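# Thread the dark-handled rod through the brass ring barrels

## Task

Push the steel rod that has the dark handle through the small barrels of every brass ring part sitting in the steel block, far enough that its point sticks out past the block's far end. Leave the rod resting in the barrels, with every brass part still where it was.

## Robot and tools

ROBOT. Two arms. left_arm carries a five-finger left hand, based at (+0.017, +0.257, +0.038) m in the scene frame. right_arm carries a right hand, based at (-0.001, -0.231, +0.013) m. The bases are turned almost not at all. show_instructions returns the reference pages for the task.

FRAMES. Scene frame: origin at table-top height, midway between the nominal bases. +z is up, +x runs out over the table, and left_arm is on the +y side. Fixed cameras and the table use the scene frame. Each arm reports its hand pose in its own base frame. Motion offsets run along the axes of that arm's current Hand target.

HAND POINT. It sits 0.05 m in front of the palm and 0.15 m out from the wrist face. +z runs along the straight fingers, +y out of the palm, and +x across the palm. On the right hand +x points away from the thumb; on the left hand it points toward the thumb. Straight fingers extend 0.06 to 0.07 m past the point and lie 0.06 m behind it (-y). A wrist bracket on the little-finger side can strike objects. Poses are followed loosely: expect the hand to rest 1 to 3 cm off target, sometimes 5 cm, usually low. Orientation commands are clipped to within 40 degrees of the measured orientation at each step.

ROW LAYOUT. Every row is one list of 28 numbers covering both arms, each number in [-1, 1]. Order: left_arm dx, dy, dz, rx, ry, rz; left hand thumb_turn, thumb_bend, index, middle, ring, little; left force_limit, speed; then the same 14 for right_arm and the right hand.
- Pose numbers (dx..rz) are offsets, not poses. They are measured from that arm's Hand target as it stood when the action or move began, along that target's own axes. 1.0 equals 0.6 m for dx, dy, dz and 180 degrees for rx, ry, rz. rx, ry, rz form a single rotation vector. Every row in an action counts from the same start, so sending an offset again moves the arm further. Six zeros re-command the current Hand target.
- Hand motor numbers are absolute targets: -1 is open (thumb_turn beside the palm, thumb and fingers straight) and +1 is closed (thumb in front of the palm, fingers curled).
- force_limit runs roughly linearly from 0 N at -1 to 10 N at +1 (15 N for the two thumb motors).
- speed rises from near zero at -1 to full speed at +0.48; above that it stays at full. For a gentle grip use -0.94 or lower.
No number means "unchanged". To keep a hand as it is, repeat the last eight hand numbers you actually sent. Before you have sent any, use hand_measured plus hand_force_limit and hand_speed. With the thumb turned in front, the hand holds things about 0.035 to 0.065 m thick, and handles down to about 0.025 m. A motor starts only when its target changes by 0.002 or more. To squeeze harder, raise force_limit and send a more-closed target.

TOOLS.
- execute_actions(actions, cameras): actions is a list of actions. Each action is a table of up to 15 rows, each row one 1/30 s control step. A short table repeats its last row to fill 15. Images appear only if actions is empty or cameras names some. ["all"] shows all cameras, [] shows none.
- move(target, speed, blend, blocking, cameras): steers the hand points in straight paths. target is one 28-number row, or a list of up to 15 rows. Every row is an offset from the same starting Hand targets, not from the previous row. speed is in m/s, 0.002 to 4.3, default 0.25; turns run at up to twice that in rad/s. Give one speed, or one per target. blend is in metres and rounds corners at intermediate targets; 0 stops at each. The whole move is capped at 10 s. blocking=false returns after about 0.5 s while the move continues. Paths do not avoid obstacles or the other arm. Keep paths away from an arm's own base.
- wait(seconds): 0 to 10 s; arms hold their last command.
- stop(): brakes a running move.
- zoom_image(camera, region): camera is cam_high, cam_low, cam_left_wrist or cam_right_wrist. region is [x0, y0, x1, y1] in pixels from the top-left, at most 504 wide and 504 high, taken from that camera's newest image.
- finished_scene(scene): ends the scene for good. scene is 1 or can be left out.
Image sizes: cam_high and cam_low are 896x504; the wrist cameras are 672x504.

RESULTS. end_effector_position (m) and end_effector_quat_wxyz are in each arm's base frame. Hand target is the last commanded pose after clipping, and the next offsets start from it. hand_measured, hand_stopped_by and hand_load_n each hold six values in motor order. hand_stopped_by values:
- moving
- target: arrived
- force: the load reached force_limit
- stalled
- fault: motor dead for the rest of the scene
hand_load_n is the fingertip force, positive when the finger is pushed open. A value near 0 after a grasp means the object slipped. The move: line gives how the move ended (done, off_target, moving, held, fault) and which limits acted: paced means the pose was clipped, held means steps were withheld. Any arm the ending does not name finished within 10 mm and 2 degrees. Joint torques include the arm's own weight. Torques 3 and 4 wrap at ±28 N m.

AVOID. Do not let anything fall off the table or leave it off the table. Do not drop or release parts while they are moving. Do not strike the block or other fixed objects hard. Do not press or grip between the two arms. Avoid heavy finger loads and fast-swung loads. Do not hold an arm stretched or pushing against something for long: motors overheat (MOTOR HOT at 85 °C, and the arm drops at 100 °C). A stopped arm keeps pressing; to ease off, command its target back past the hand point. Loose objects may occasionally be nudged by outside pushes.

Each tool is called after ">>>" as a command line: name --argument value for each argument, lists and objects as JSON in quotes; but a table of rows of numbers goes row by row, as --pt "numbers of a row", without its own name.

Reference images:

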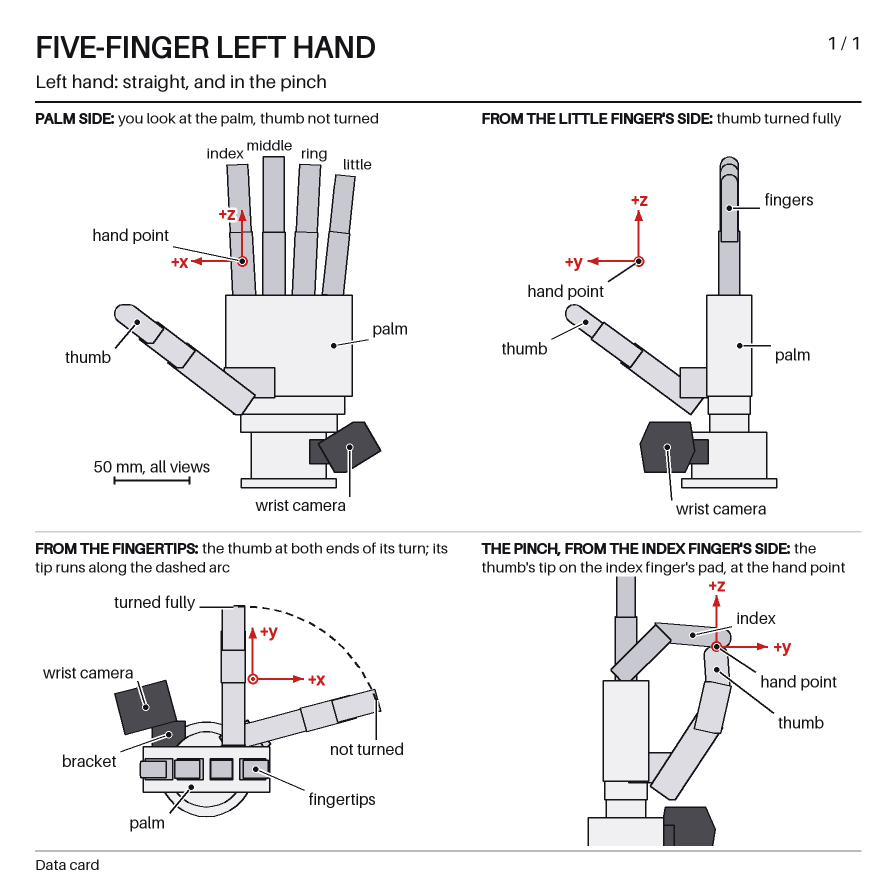

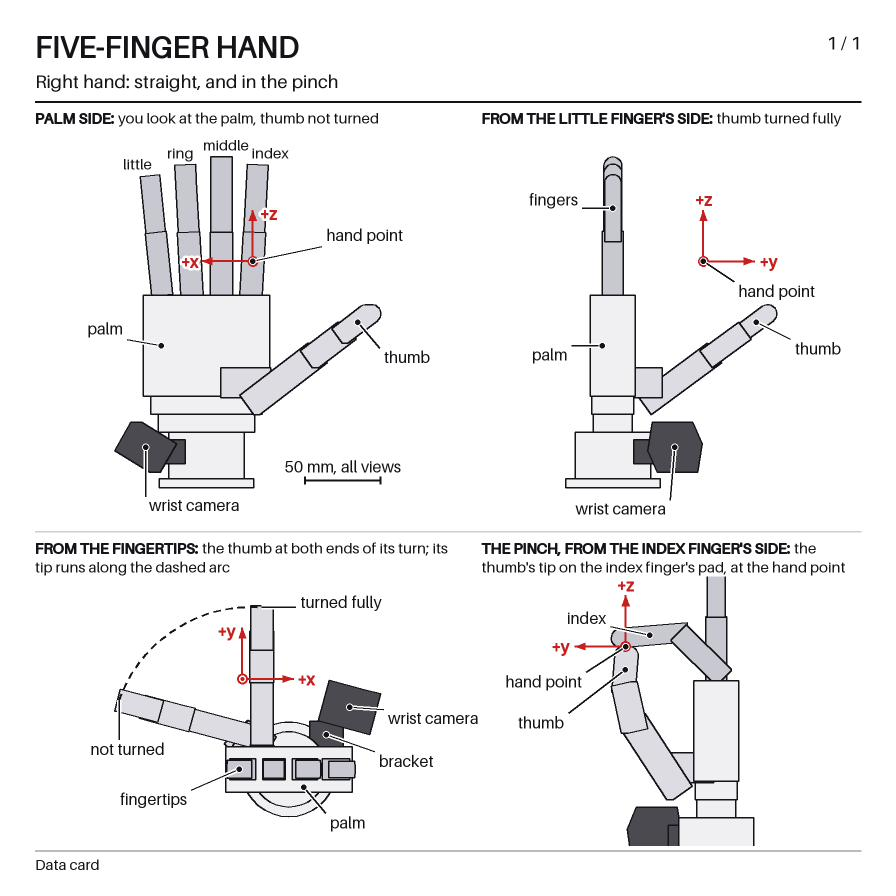

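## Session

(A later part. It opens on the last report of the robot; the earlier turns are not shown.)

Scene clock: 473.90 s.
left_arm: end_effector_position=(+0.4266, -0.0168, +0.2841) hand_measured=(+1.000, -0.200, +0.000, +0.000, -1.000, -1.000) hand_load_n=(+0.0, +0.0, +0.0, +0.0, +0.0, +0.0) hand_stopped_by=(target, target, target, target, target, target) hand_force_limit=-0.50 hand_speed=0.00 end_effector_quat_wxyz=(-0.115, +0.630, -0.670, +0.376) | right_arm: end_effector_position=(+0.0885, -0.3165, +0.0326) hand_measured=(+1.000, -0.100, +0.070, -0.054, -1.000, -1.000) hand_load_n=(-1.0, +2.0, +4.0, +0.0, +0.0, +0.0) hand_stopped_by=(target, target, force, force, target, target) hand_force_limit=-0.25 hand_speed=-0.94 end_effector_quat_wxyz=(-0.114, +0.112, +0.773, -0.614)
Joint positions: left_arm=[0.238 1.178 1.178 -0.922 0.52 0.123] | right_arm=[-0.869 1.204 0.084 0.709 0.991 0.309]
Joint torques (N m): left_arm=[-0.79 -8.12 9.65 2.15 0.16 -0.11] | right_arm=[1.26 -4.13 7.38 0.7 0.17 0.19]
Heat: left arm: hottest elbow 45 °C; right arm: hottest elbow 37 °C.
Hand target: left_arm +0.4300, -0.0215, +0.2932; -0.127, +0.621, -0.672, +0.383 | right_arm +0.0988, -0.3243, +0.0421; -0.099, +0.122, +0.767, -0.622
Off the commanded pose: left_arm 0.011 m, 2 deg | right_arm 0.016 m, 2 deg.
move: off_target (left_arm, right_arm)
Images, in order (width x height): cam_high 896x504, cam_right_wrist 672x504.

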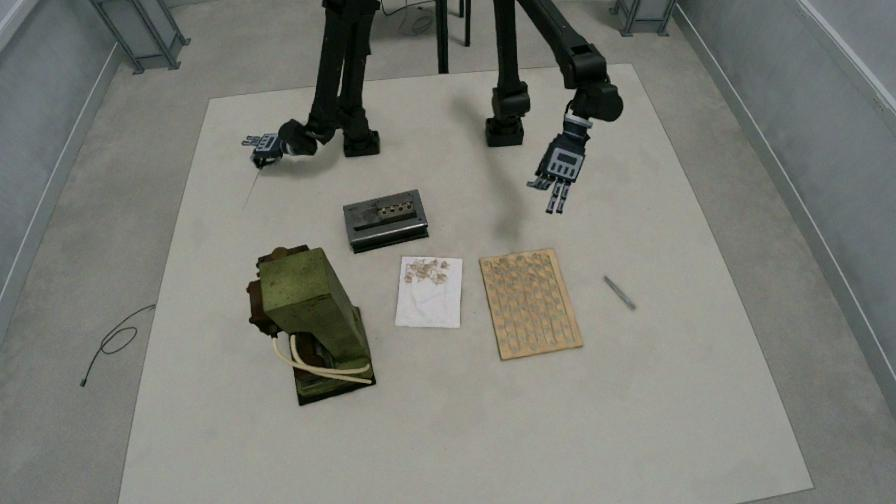

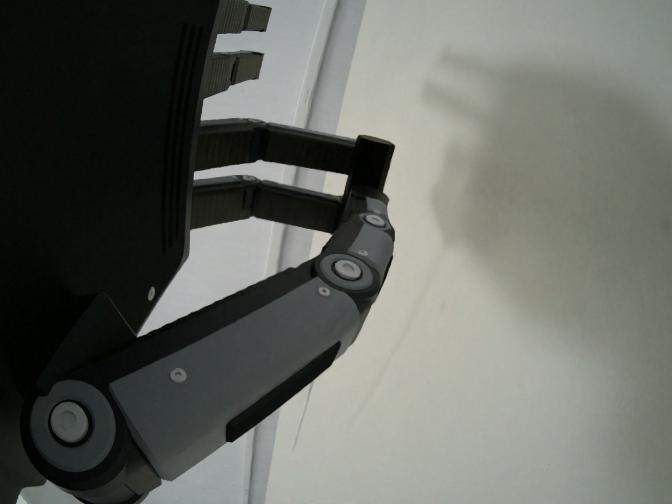

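>>> move --pt "-0.345 0.3083 -0.3897 0.076 -0.0247 0.1054 1 -0.2 0.0 0.0 -1 -1 -0.5 0.0 0 -0.326 -0.0693 0 0 0 1 -0.1 0.45 0.5 -1 -1 -0.25 -0.94" --cameras '["all"]' --speed 0.15

>>> zoom_image --camera "cam_low" --region '[280, 100, 400, 220]'

>>> zoom_image --camera "cam_right_wrist" --region '[200, 80, 450, 300]'

Scene clock: 514.63 s.
left_arm: end_effector_position=(+0.1832, +0.2276, +0.2464) hand_measured=(+1.000, -0.200, +0.000, +0.000, -1.000, -1.000) hand_load_n=(+0.0, +0.0, +0.0, +0.0, +0.0, +0.0) hand_stopped_by=(target, target, target, target, target, target) hand_force_limit=-0.50 hand_speed=0.00 end_effector_quat_wxyz=(+0.277, -0.512, +0.704, -0.406) | right_arm: end_effector_position=(+0.0872, -0.3149, +0.2036) hand_measured=(+1.000, -0.100, +0.070, +0.052, -1.000, -1.000) hand_load_n=(+0.5, +3.0, +4.5, +4.0, +0.0, +0.0) hand_stopped_by=(target, target, force, force, target, target) hand_force_limit=-0.25 hand_speed=-0.94 end_effector_quat_wxyz=(-0.126, +0.103, +0.780, -0.604)
Joint positions: left_arm=[1.357 1.197 1.097 -1.682 1.014 1.788] | right_arm=[-0.869 0.573 0.442 -0.319 0.991 0.311]
Joint torques (N m): left_arm=[1.32 -5.25 11.95 -0.31 1 0.04] | right_arm=[1.44 -0.44 16.43 0.69 0.23 0.18]
Heat: left arm: hottest elbow 45 °C; right arm: hottest elbow 38 °C.
Hand target: left_arm +0.1832, +0.2431, +0.2630; +0.287, -0.497, +0.709, -0.410 | right_arm +0.0988, -0.3240, +0.2420; -0.099, +0.122, +0.767, -0.622
Off the commanded pose: left_arm 0.023 m, 2 deg | right_arm 0.041 m, 5 deg.
joint sent to its limit (left arm) — joint 4 (wrist pitch), lower limit. The joint targets still meet the commanded pose.
move: off_target (left_arm, right_arm)

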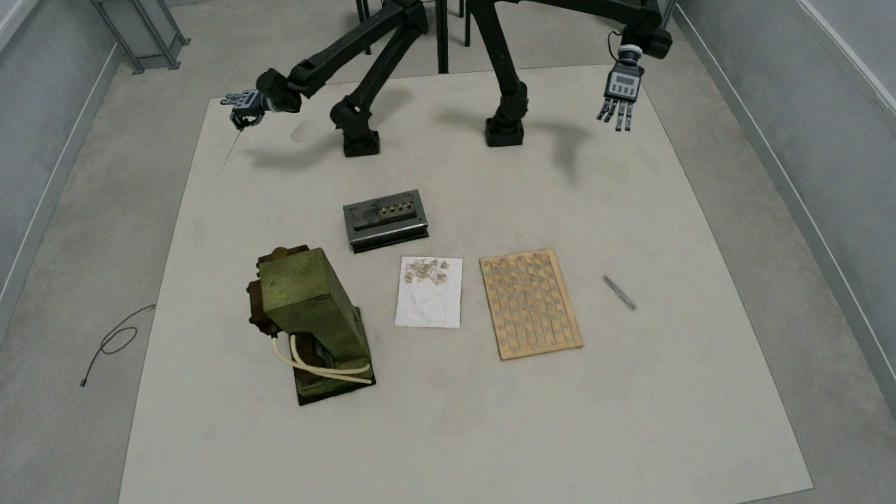

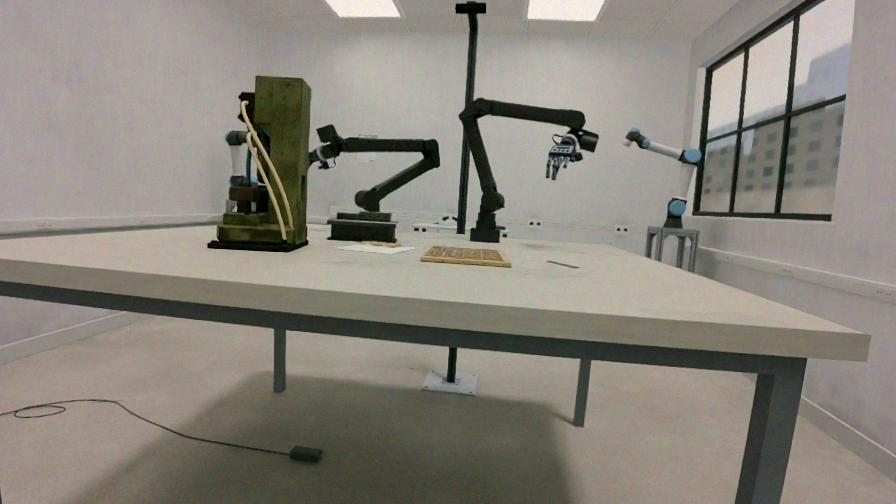

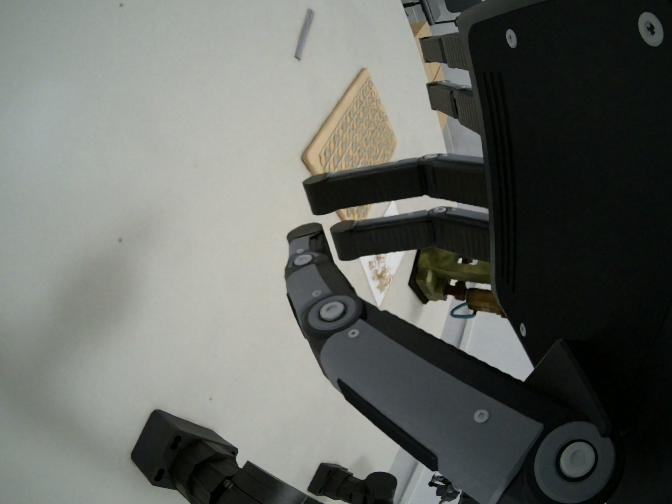

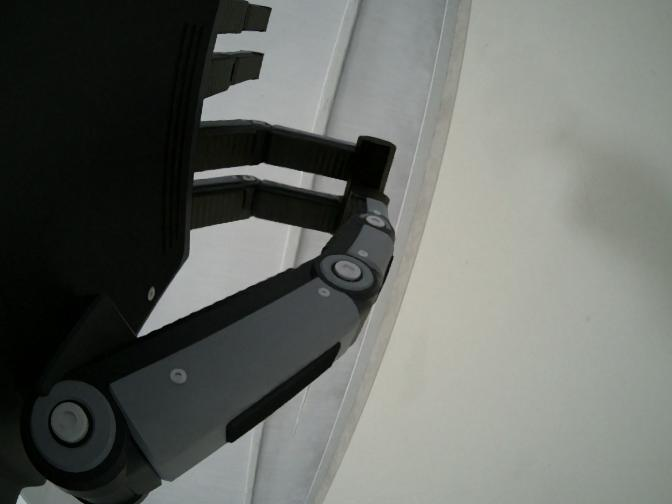

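Scaled by 4.200 from the camera's 896x504 image, which has a finer 1280x720 frame.

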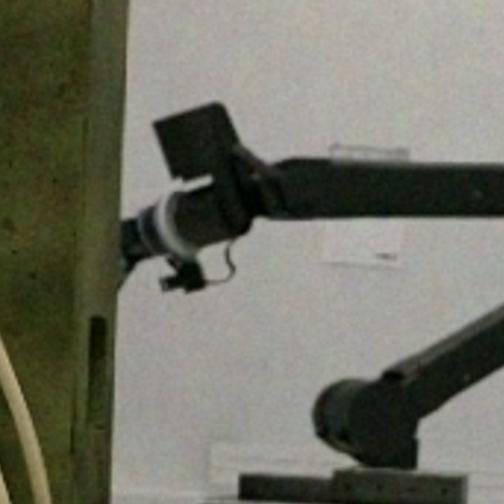

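Scaled by 2.016 from the camera's 672x504 image, which has a finer 960x720 frame.

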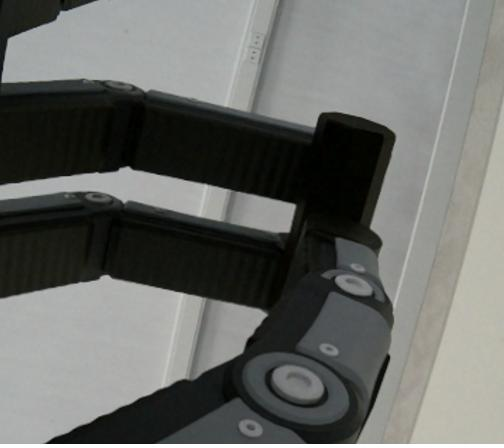

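>>> move --pt "0 0 0 0 0 0 1 -0.2 0.0 0.0 -1 -1 -0.5 0.0 -0.1383 0.0015 -0.2317 -0.0897 -0.328 -0.126 1 -0.1 0.45 0.5 -1 -1 -0.25 -0.94" --pt "0 0 0 0 0 0 1 -0.2 0.0 0.0 -1 -1 -0.5 0.0 -0.2152 0.0707 -0.6367 -0.1062 -0.5432 -0.265 1 -0.1 0.45 0.5 -1 -1 -0.25 -0.94" --pt "0 0 0 0 0 0 1 -0.2 0.0 0.0 -1 -1 -0.5 0.0 -0.1652 0.1475 -0.9978 -0.0487 -0.7747 -0.4207 1 -0.1 0.45 0.5 -1 -1 -0.25 -0.94" --cameras '["all"]' --speed 0.25 --blend '[0.04,0.04,0]'

Scene clock: 543.10 s.
left_arm: end_effector_position=(+0.1832, +0.2276, +0.2464) hand_measured=(+1.000, -0.200, +0.000, +0.000, -1.000, -1.000) hand_load_n=(+0.0, +0.0, +0.0, +0.0, +0.0, +0.0) hand_stopped_by=(target, target, target, target, target, target) hand_force_limit=-0.50 hand_speed=0.00 end_effector_quat_wxyz=(+0.277, -0.512, +0.704, -0.406) | right_arm: end_effector_position=(+0.3660, +0.2116, +0.2485) hand_measured=(+1.000, -0.100, +0.070, +0.052, -1.000, -1.000) hand_load_n=(+0.5, +3.0, +4.5, +4.0, +0.0, +0.0) hand_stopped_by=(target, target, force, force, target, target) hand_force_limit=-0.25 hand_speed=-0.94 end_effector_quat_wxyz=(-0.341, +0.871, -0.336, +0.111)
Joint positions: left_arm=[1.357 1.197 1.097 -1.682 1.014 1.788] | right_arm=[0.351 1.159 1.121 -0.874 -0.35 -0.364]
Joint torques (N m): left_arm=[0.91 -5.48 11.97 -0.34 1.02 0.03] | right_arm=[1.2 -7.94 16.32 0.51 -0.53 -0.15]
Motor temperatures (°C): left_arm=[35 35 47 28 30 28] | right_arm=[28 28 44 29 31 28]
Heat: left arm: hottest elbow 47 °C; right arm: hottest elbow 44 °C.
Hand target: left_arm +0.1832, +0.2431, +0.2630; +0.287, -0.497, +0.709, -0.410 | right_arm +0.3803, +0.2196, +0.2793; -0.359, +0.868, -0.316, +0.131
Off the commanded pose: left_arm 0.023 m, 2 deg | right_arm 0.035 m, 4 deg.
joint sent to its limit (left arm) — joint 4 (wrist pitch), lower limit. The joint targets still meet the commanded pose.
move: off_target (left_arm, right_arm)

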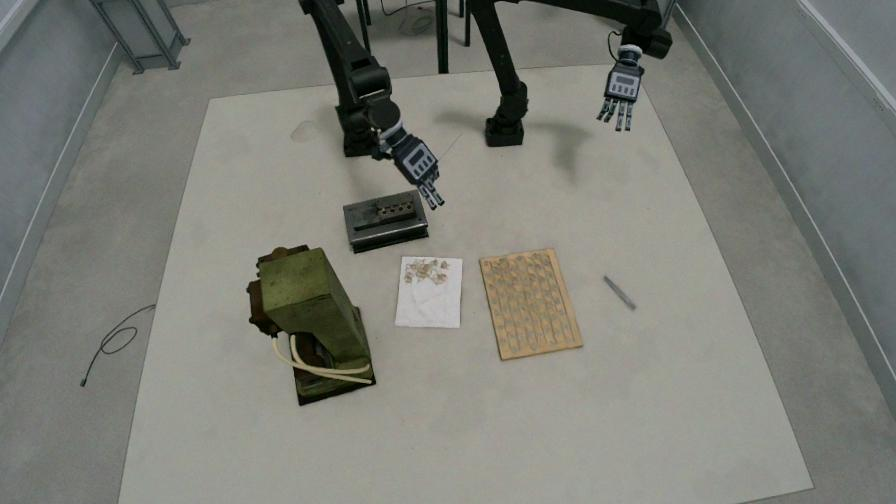

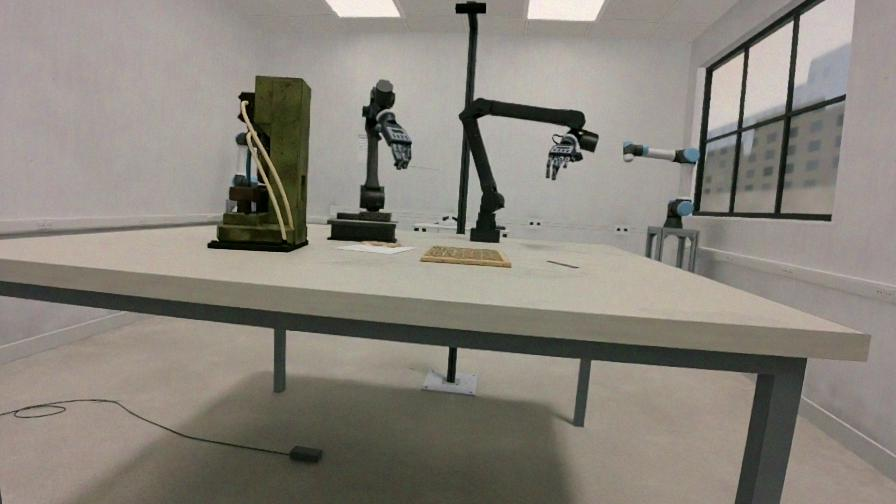

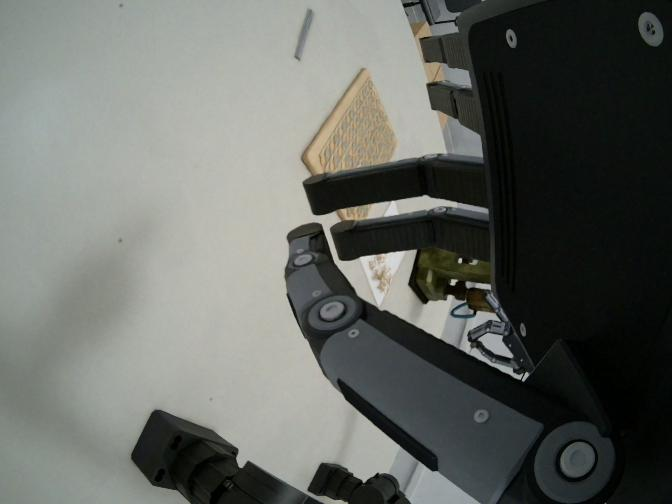

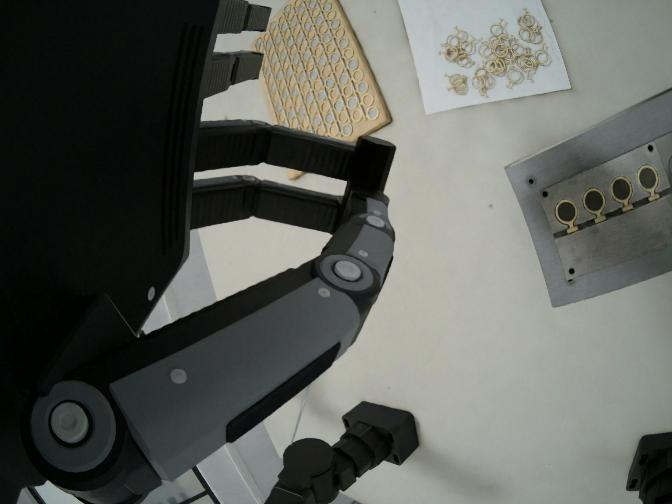

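>>> zoom_image --camera "cam_right_wrist" --region '[500, 90, 672, 310]'

>>> zoom_image --camera "cam_high" --region '[330, 180, 440, 260]'

Scaled by 2.291 from the camera's 672x504 image, which has a finer 960x720 frame.

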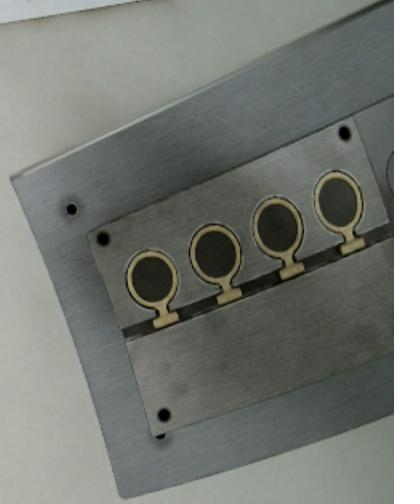

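Scaled by 4.582 from the camera's 896x504 image, which has a finer 1280x720 frame.

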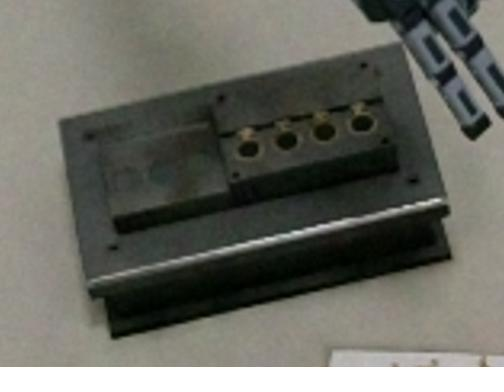

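>>> zoom_image --camera "cam_low" --region '[360, 120, 460, 200]'

>>> zoom_image --camera "cam_high" --region '[380, 110, 500, 220]'

Scaled by 5.040 from the camera's 896x504 image, which has a finer 1280x720 frame.

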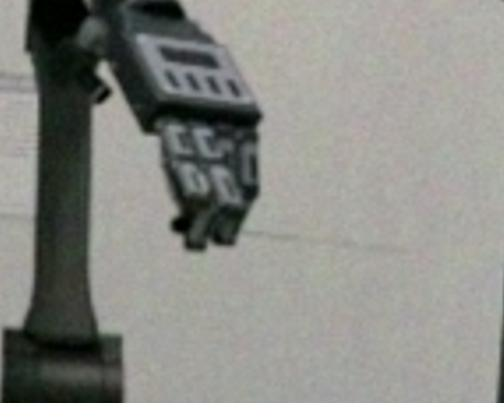

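Scaled by 4.200 from the camera's 896x504 image, which has a finer 1280x720 frame.

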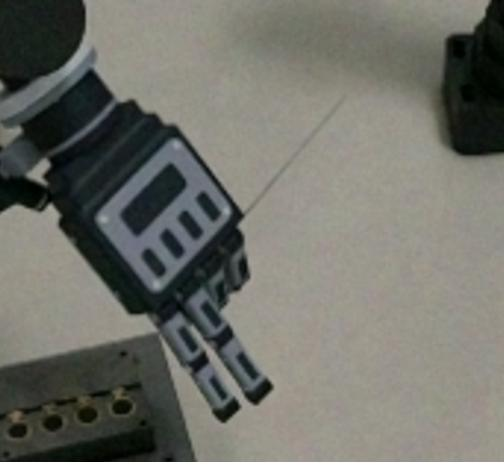

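>>> move --target '[0,0,0,0,0,0,1,-0.2,0.0,0.0,-1,-1,-0.5,0.0,-0.3232,-0.1167,0.303,-0.045,-0.304,-0.3623,1,-0.1,0.45,0.5,-1,-1,-0.25,-0.94]' --cameras '["all"]' --speed 0.25

>>> zoom_image --camera "cam_low" --region '[400, 120, 520, 260]'

>>> zoom_image --camera "cam_high" --region '[420, 140, 540, 260]'

Scene clock: 562.63 s.
left_arm: end_effector_position=(+0.1832, +0.2276, +0.2464) hand_measured=(+1.000, -0.200, +0.000, +0.000, -1.000, -1.000) hand_load_n=(+0.0, +0.0, +0.0, +0.0, +0.0, +0.0) hand_stopped_by=(target, target, target, target, target, target) hand_force_limit=-0.50 hand_speed=0.00 end_effector_quat_wxyz=(+0.277, -0.512, +0.704, -0.406) | right_arm: end_effector_position=(+0.3365, +0.4681, +0.1807) hand_measured=(+1.000, -0.100, +0.070, +0.052, -1.000, -1.000) hand_load_n=(+0.5, +3.0, +4.5, +4.0, +0.0, +0.0) hand_stopped_by=(target, target, force, force, target, target) hand_force_limit=-0.25 hand_speed=-0.94 end_effector_quat_wxyz=(-0.266, +0.888, +0.349, -0.138)
Joint positions: left_arm=[1.357 1.197 1.097 -1.682 1.014 1.788] | right_arm=[0.837 1.964 1.944 -1.561 -0.609 -1.487]
Joint torques (N m): left_arm=[1.03 -5.13 11.97 -0.32 1.03 0.03] | right_arm=[0.91 -19.55 14.61 -0.72 -0.61 -0.15]
Heat: left arm: hottest elbow 48 °C; right arm: hottest elbow 47 °C.
Hand target: left_arm +0.1832, +0.2431, +0.2630; +0.287, -0.497, +0.709, -0.410 | right_arm +0.3466, +0.4805, +0.1997; -0.277, +0.881, +0.365, -0.116
Off the commanded pose: left_arm 0.023 m, 2 deg | right_arm 0.025 m, 3 deg.
joint sent to its limit (left arm) — joint 4 (wrist pitch), lower limit. The joint targets still meet the commanded pose.
move: off_target (left_arm, right_arm)

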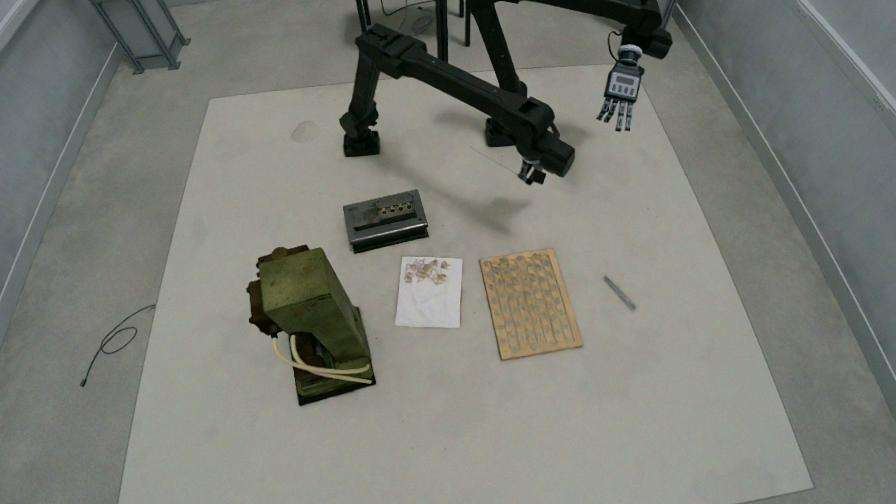

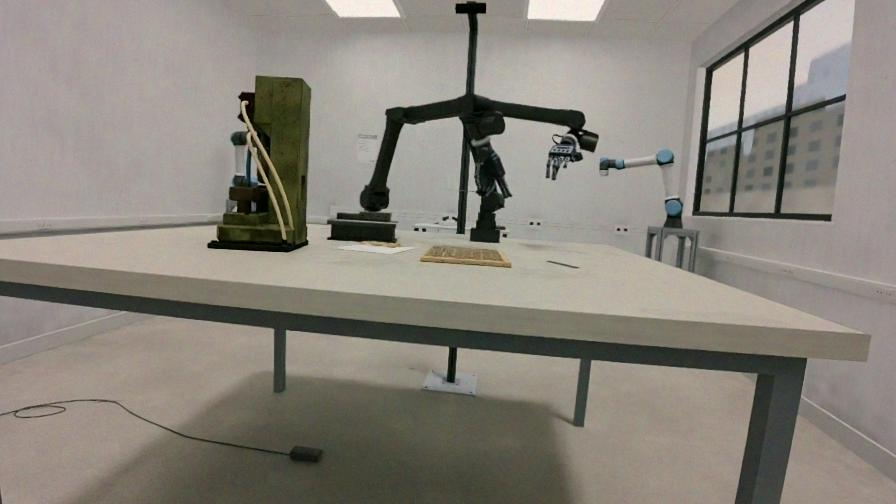

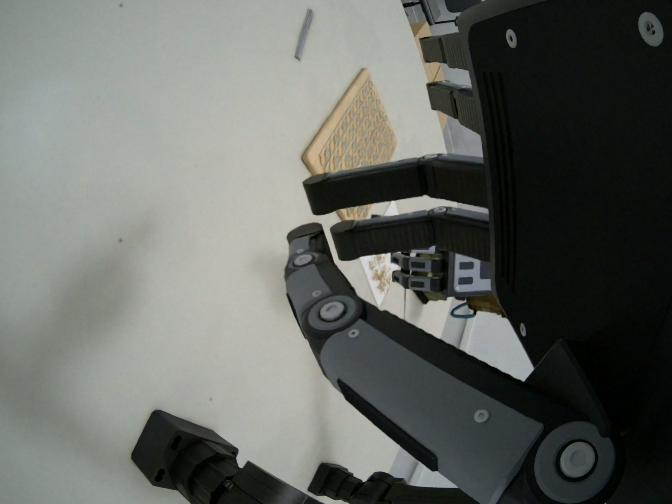

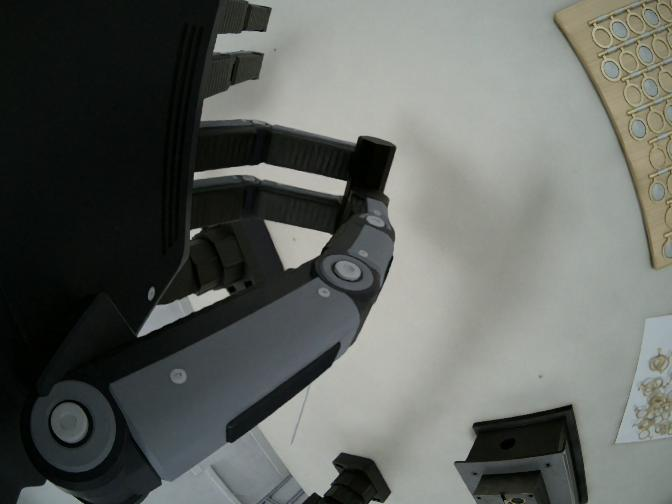

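Scaled by 3.600 from the camera's 896x504 image, which has a finer 1280x720 frame.

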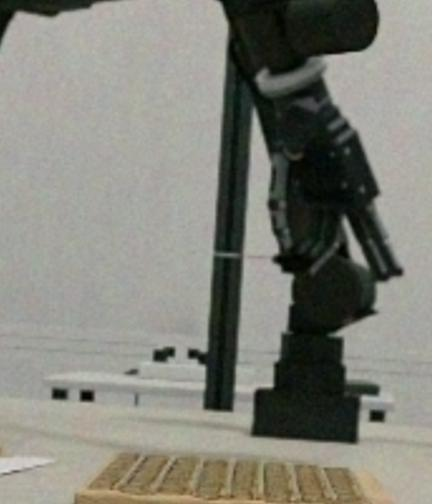

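Scaled by 4.200 from the camera's 896x504 image, which has a finer 1280x720 frame.

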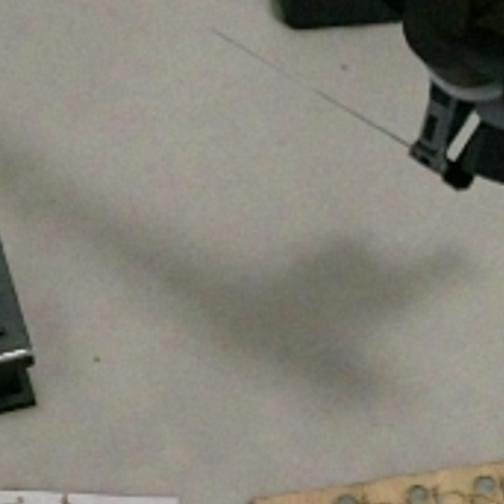

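>>> move --target '[0,0,0,0,0,0,1,-0.2,0.0,0.0,-1,-1,-0.5,0.0,0,0.0957,0.1365,0,0,0,1,-0.1,0.45,0.5,0.9,0.9,-0.25,0.0]' --cameras '["all"]' --speed 0.15

>>> zoom_image --camera "cam_low" --region '[400, 160, 520, 280]'

Scene clock: 571.33 s.
left_arm: end_effector_position=(+0.1832, +0.2276, +0.2464) hand_measured=(+1.000, -0.200, +0.000, +0.000, -1.000, -1.000) hand_load_n=(+0.0, +0.0, +0.0, +0.0, +0.0, +0.0) hand_stopped_by=(target, target, target, target, target, target) hand_force_limit=-0.50 hand_speed=0.00 end_effector_quat_wxyz=(+0.277, -0.512, +0.704, -0.406) | right_arm: end_effector_position=(+0.3442, +0.4765, +0.0955) hand_measured=(+1.000, -0.100, +0.070, +0.052, +0.900, +0.900) hand_load_n=(+1.0, +3.0, +4.5, +4.0, +0.0, +0.0) hand_stopped_by=(target, target, force, force, target, target) hand_force_limit=-0.25 hand_speed=0.00 end_effector_quat_wxyz=(-0.272, +0.886, +0.355, -0.126)
Joint positions: left_arm=[1.357 1.197 1.097 -1.682 1.014 1.788] | right_arm=[0.837 2.005 1.785 -1.335 -0.609 -1.49]
Joint torques (N m): left_arm=[1.2 -5.19 11.97 -0.31 1.01 0.06] | right_arm=[0.85 -20.6 9.14 0.1 -0.6 -0.14]
Heat: left arm: hottest elbow 48 °C; right arm: hottest elbow 48 °C.
Hand target: left_arm +0.1832, +0.2431, +0.2630; +0.287, -0.497, +0.709, -0.410 | right_arm +0.3466, +0.4804, +0.0997; -0.277, +0.881, +0.365, -0.115
Off the commanded pose: left_arm 0.023 m, 2 deg | right_arm 0.006 m, 2 deg.
joint sent to its limit (left arm) — joint 4 (wrist pitch), lower limit. The joint targets still meet the commanded pose.
move: off_target (left_arm)

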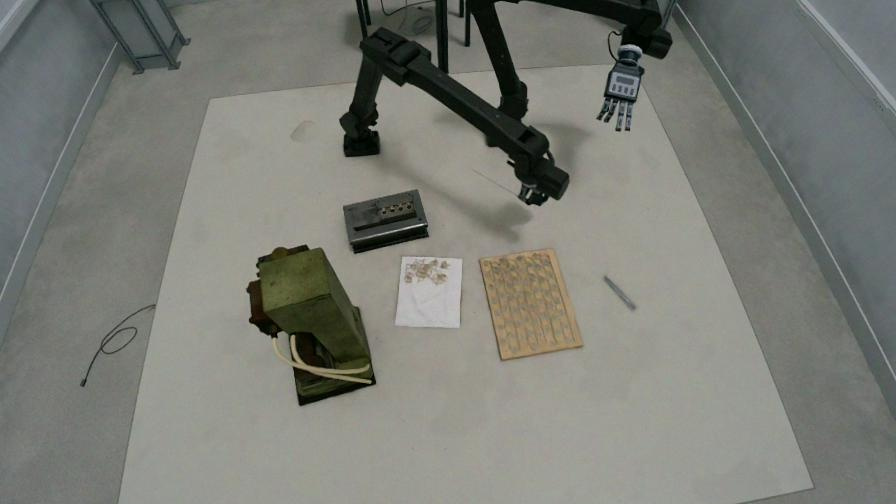

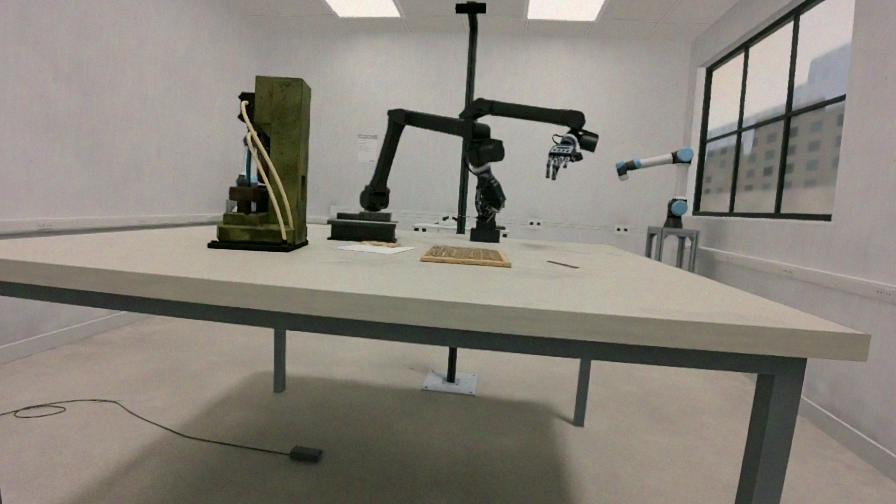

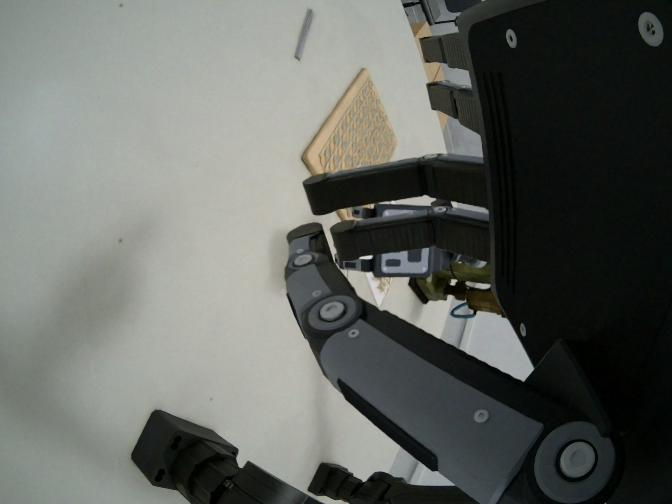

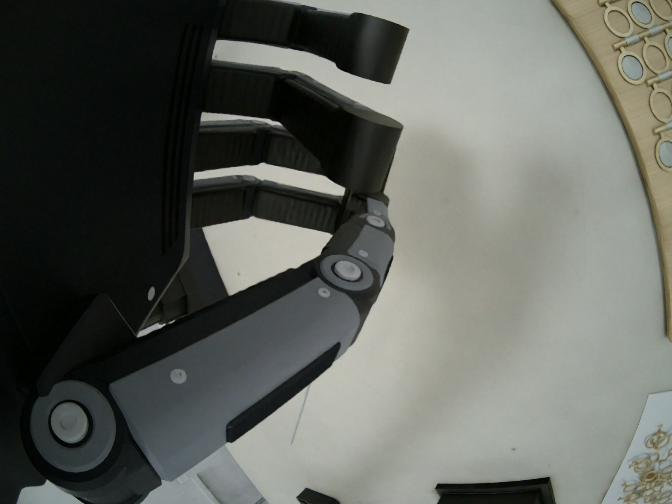

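Scaled by 4.200 from the camera's 896x504 image, which has a finer 1280x720 frame.

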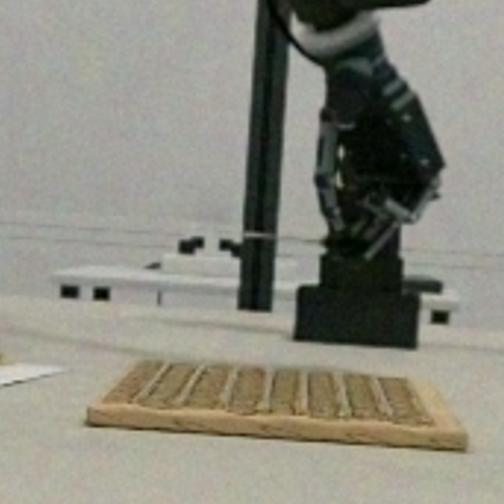

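>>> move --target '[0,0,0,0,0,0,1,-0.2,0.0,0.0,-1,-1,-0.5,0.0,0,0.0574,0.0819,0,0,0,1,-0.1,0.45,0.5,0.9,0.9,-0.25,0.0]' --cameras '["cam_low","cam_high","cam_right_wrist"]' --speed 0.12

>>> zoom_image --camera "cam_low" --region '[440, 190, 520, 270]'

>>> zoom_image --camera "cam_right_wrist" --region '[200, 80, 460, 300]'

Scene clock: 577.00 s.
left_arm: end_effector_position=(+0.1832, +0.2276, +0.2464) hand_measured=(+1.000, -0.200, +0.000, +0.000, -1.000, -1.000) hand_load_n=(+0.0, +0.0, +0.0, +0.0, +0.0, +0.0) hand_stopped_by=(target, target, target, target, target, target) hand_force_limit=-0.50 hand_speed=0.00 end_effector_quat_wxyz=(+0.277, -0.512, +0.704, -0.406) | right_arm: end_effector_position=(+0.3439, +0.4761, +0.0365) hand_measured=(+1.000, -0.100, +0.070, +0.052, +0.900, +0.900) hand_load_n=(+1.0, +3.0, +4.5, +4.0, +0.0, +0.0) hand_stopped_by=(target, target, force, force, target, target) hand_force_limit=-0.25 hand_speed=0.00 end_effector_quat_wxyz=(-0.273, +0.886, +0.355, -0.125)
Joint positions: left_arm=[1.357 1.197 1.097 -1.682 1.014 1.788] | right_arm=[0.837 2.049 1.695 -1.199 -0.609 -1.49]
Joint torques (N m): left_arm=[1.14 -5.13 12.01 -0.31 1.03 0.05] | right_arm=[0.85 -20.95 8.85 0.12 -0.6 -0.14]
Heat: left arm: hottest elbow 48 °C; right arm: hottest elbow 48 °C.
Hand target: left_arm +0.1832, +0.2431, +0.2630; +0.287, -0.497, +0.709, -0.410 | right_arm +0.3466, +0.4802, +0.0399; -0.277, +0.881, +0.365, -0.115
Off the commanded pose: left_arm 0.023 m, 2 deg | right_arm 0.006 m, 2 deg.
joint sent to its limit (left arm) — joint 4 (wrist pitch), lower limit. The joint targets still meet the commanded pose.
move: off_target (left_arm)
Images, in order (width x height): cam_high 896x504, cam_low 896x504, cam_right_wrist 672x504.

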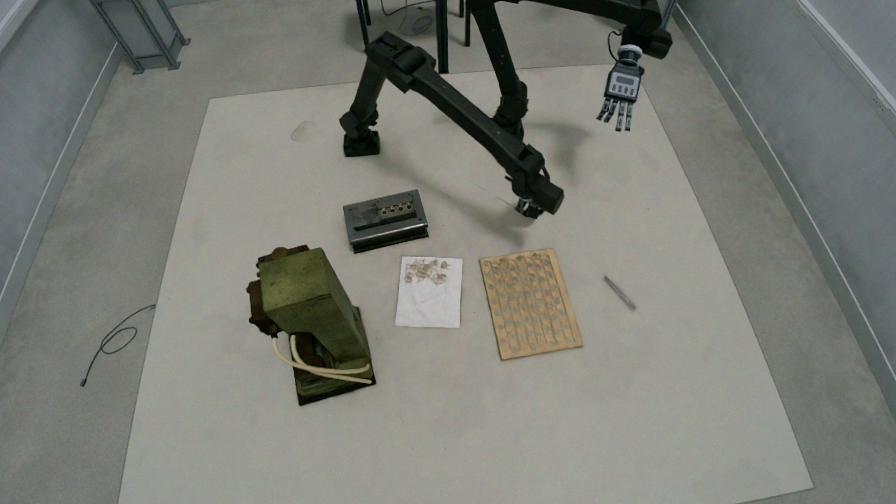

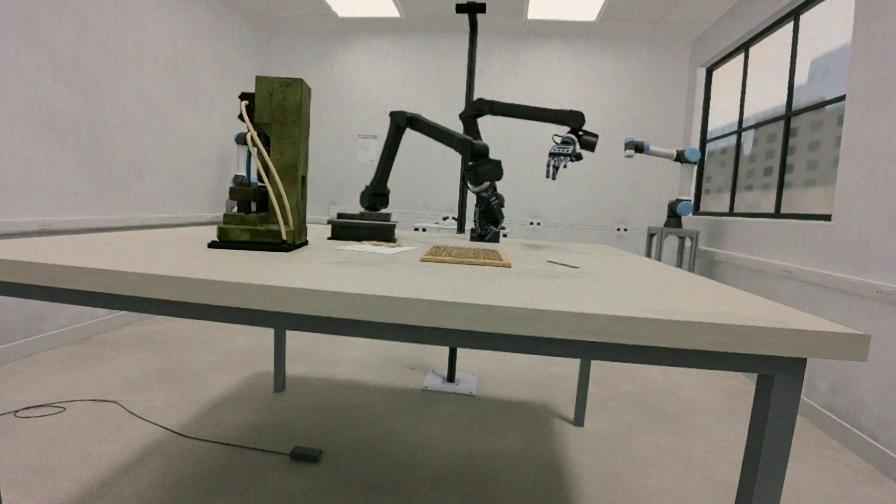

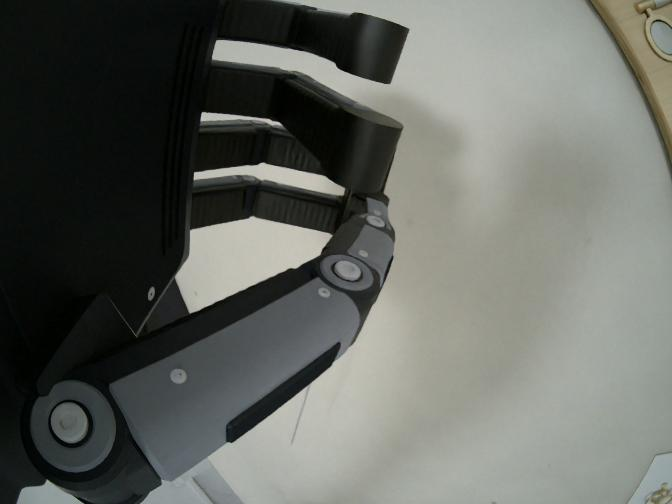

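Scaled by 6.300 from the camera's 896x504 image, which has a finer 1280x720 frame.

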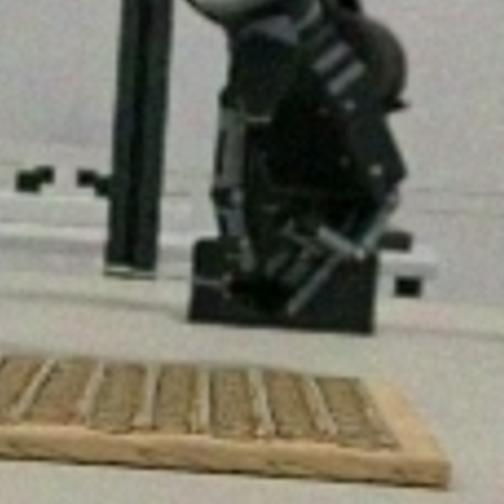

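Scaled by 1.938 from the camera's 672x504 image, which has a finer 960x720 frame.

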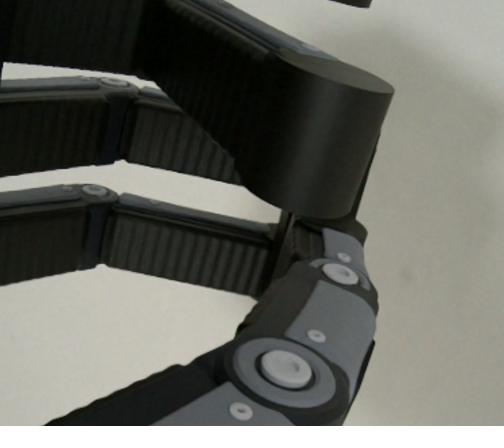

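>>> move --target '[0,0,0,0,0,0,1,-0.2,0.0,0.0,-1,-1,-0.5,0.0,0,0.0167,0.0238,0,0,0,1,-0.1,0.45,0.5,0.9,0.9,-0.25,0.0]' --cameras '["cam_low","cam_high"]' --speed 0.05

>>> zoom_image --camera "cam_low" --region '[460, 210, 510, 260]'

>>> zoom_image --camera "cam_high" --region '[450, 150, 570, 260]'

Scene clock: 582.87 s.
left_arm: end_effector_position=(+0.1832, +0.2276, +0.2464) hand_measured=(+1.000, -0.200, +0.000, +0.000, -1.000, -1.000) hand_load_n=(+0.0, +0.0, +0.0, +0.0, +0.0, +0.0) hand_stopped_by=(target, target, target, target, target, target) hand_force_limit=-0.50 hand_speed=0.00 end_effector_quat_wxyz=(+0.277, -0.512, +0.704, -0.406) | right_arm: end_effector_position=(+0.3451, +0.4775, +0.0242) hand_measured=(+1.000, -0.100, +0.070, +0.052, +0.900, +0.900) hand_load_n=(+1.0, +3.0, +4.5, +4.0, +0.0, +0.0) hand_stopped_by=(target, target, force, force, target, target) hand_force_limit=-0.25 hand_speed=0.00 end_effector_quat_wxyz=(-0.275, +0.885, +0.356, -0.121)
Joint positions: left_arm=[1.357 1.197 1.097 -1.682 1.014 1.788] | right_arm=[0.837 2.058 1.677 -1.162 -0.609 -1.49]
Joint torques (N m): left_arm=[0.73 -5.6 11.96 -0.25 1.01 0.04] | right_arm=[0.85 -20.42 8.51 0.09 -0.6 -0.15]
Heat: left arm: hottest elbow 48 °C; right arm: hottest elbow 48 °C.
Hand target: left_arm +0.1832, +0.2431, +0.2630; +0.287, -0.497, +0.709, -0.410 | right_arm +0.3466, +0.4802, +0.0224; -0.277, +0.881, +0.365, -0.115
Off the commanded pose: left_arm 0.023 m, 2 deg | right_arm 0.004 m, 1 deg.
joint sent to its limit (left arm) — joint 4 (wrist pitch), lower limit. The joint targets still meet the commanded pose.
move: off_target (left_arm)
Images, in order (width x height): cam_high 896x504, cam_low 896x504.

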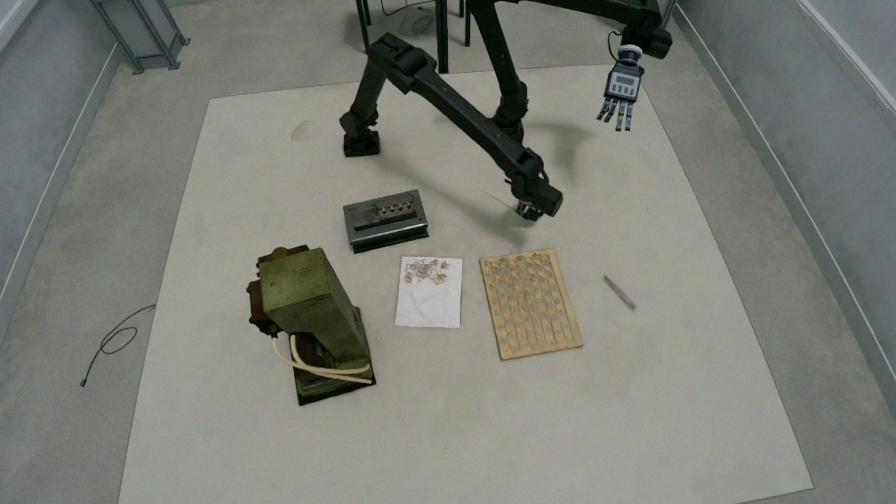

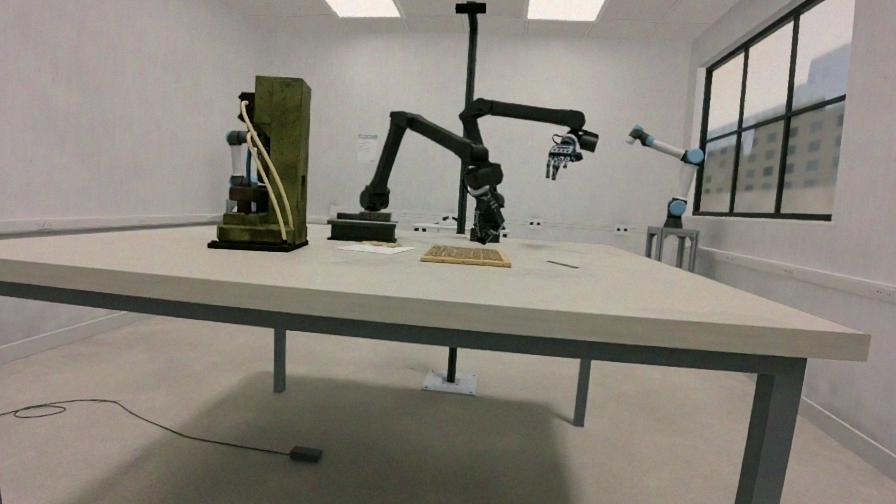

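Scaled by 10.080 from the camera's 896x504 image, which has a finer 1280x720 frame.

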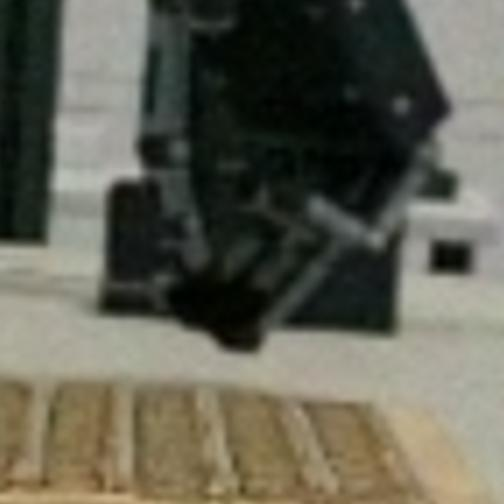

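Scaled by 4.200 from the camera's 896x504 image, which has a finer 1280x720 frame.

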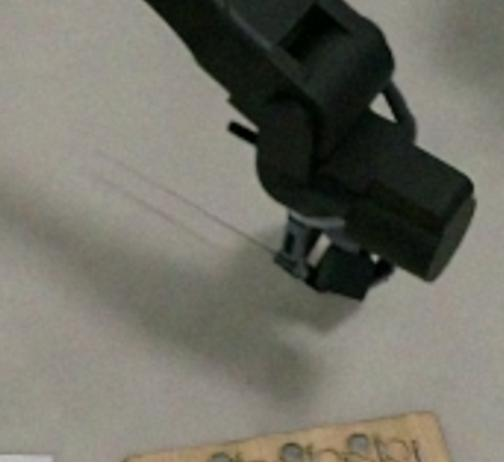

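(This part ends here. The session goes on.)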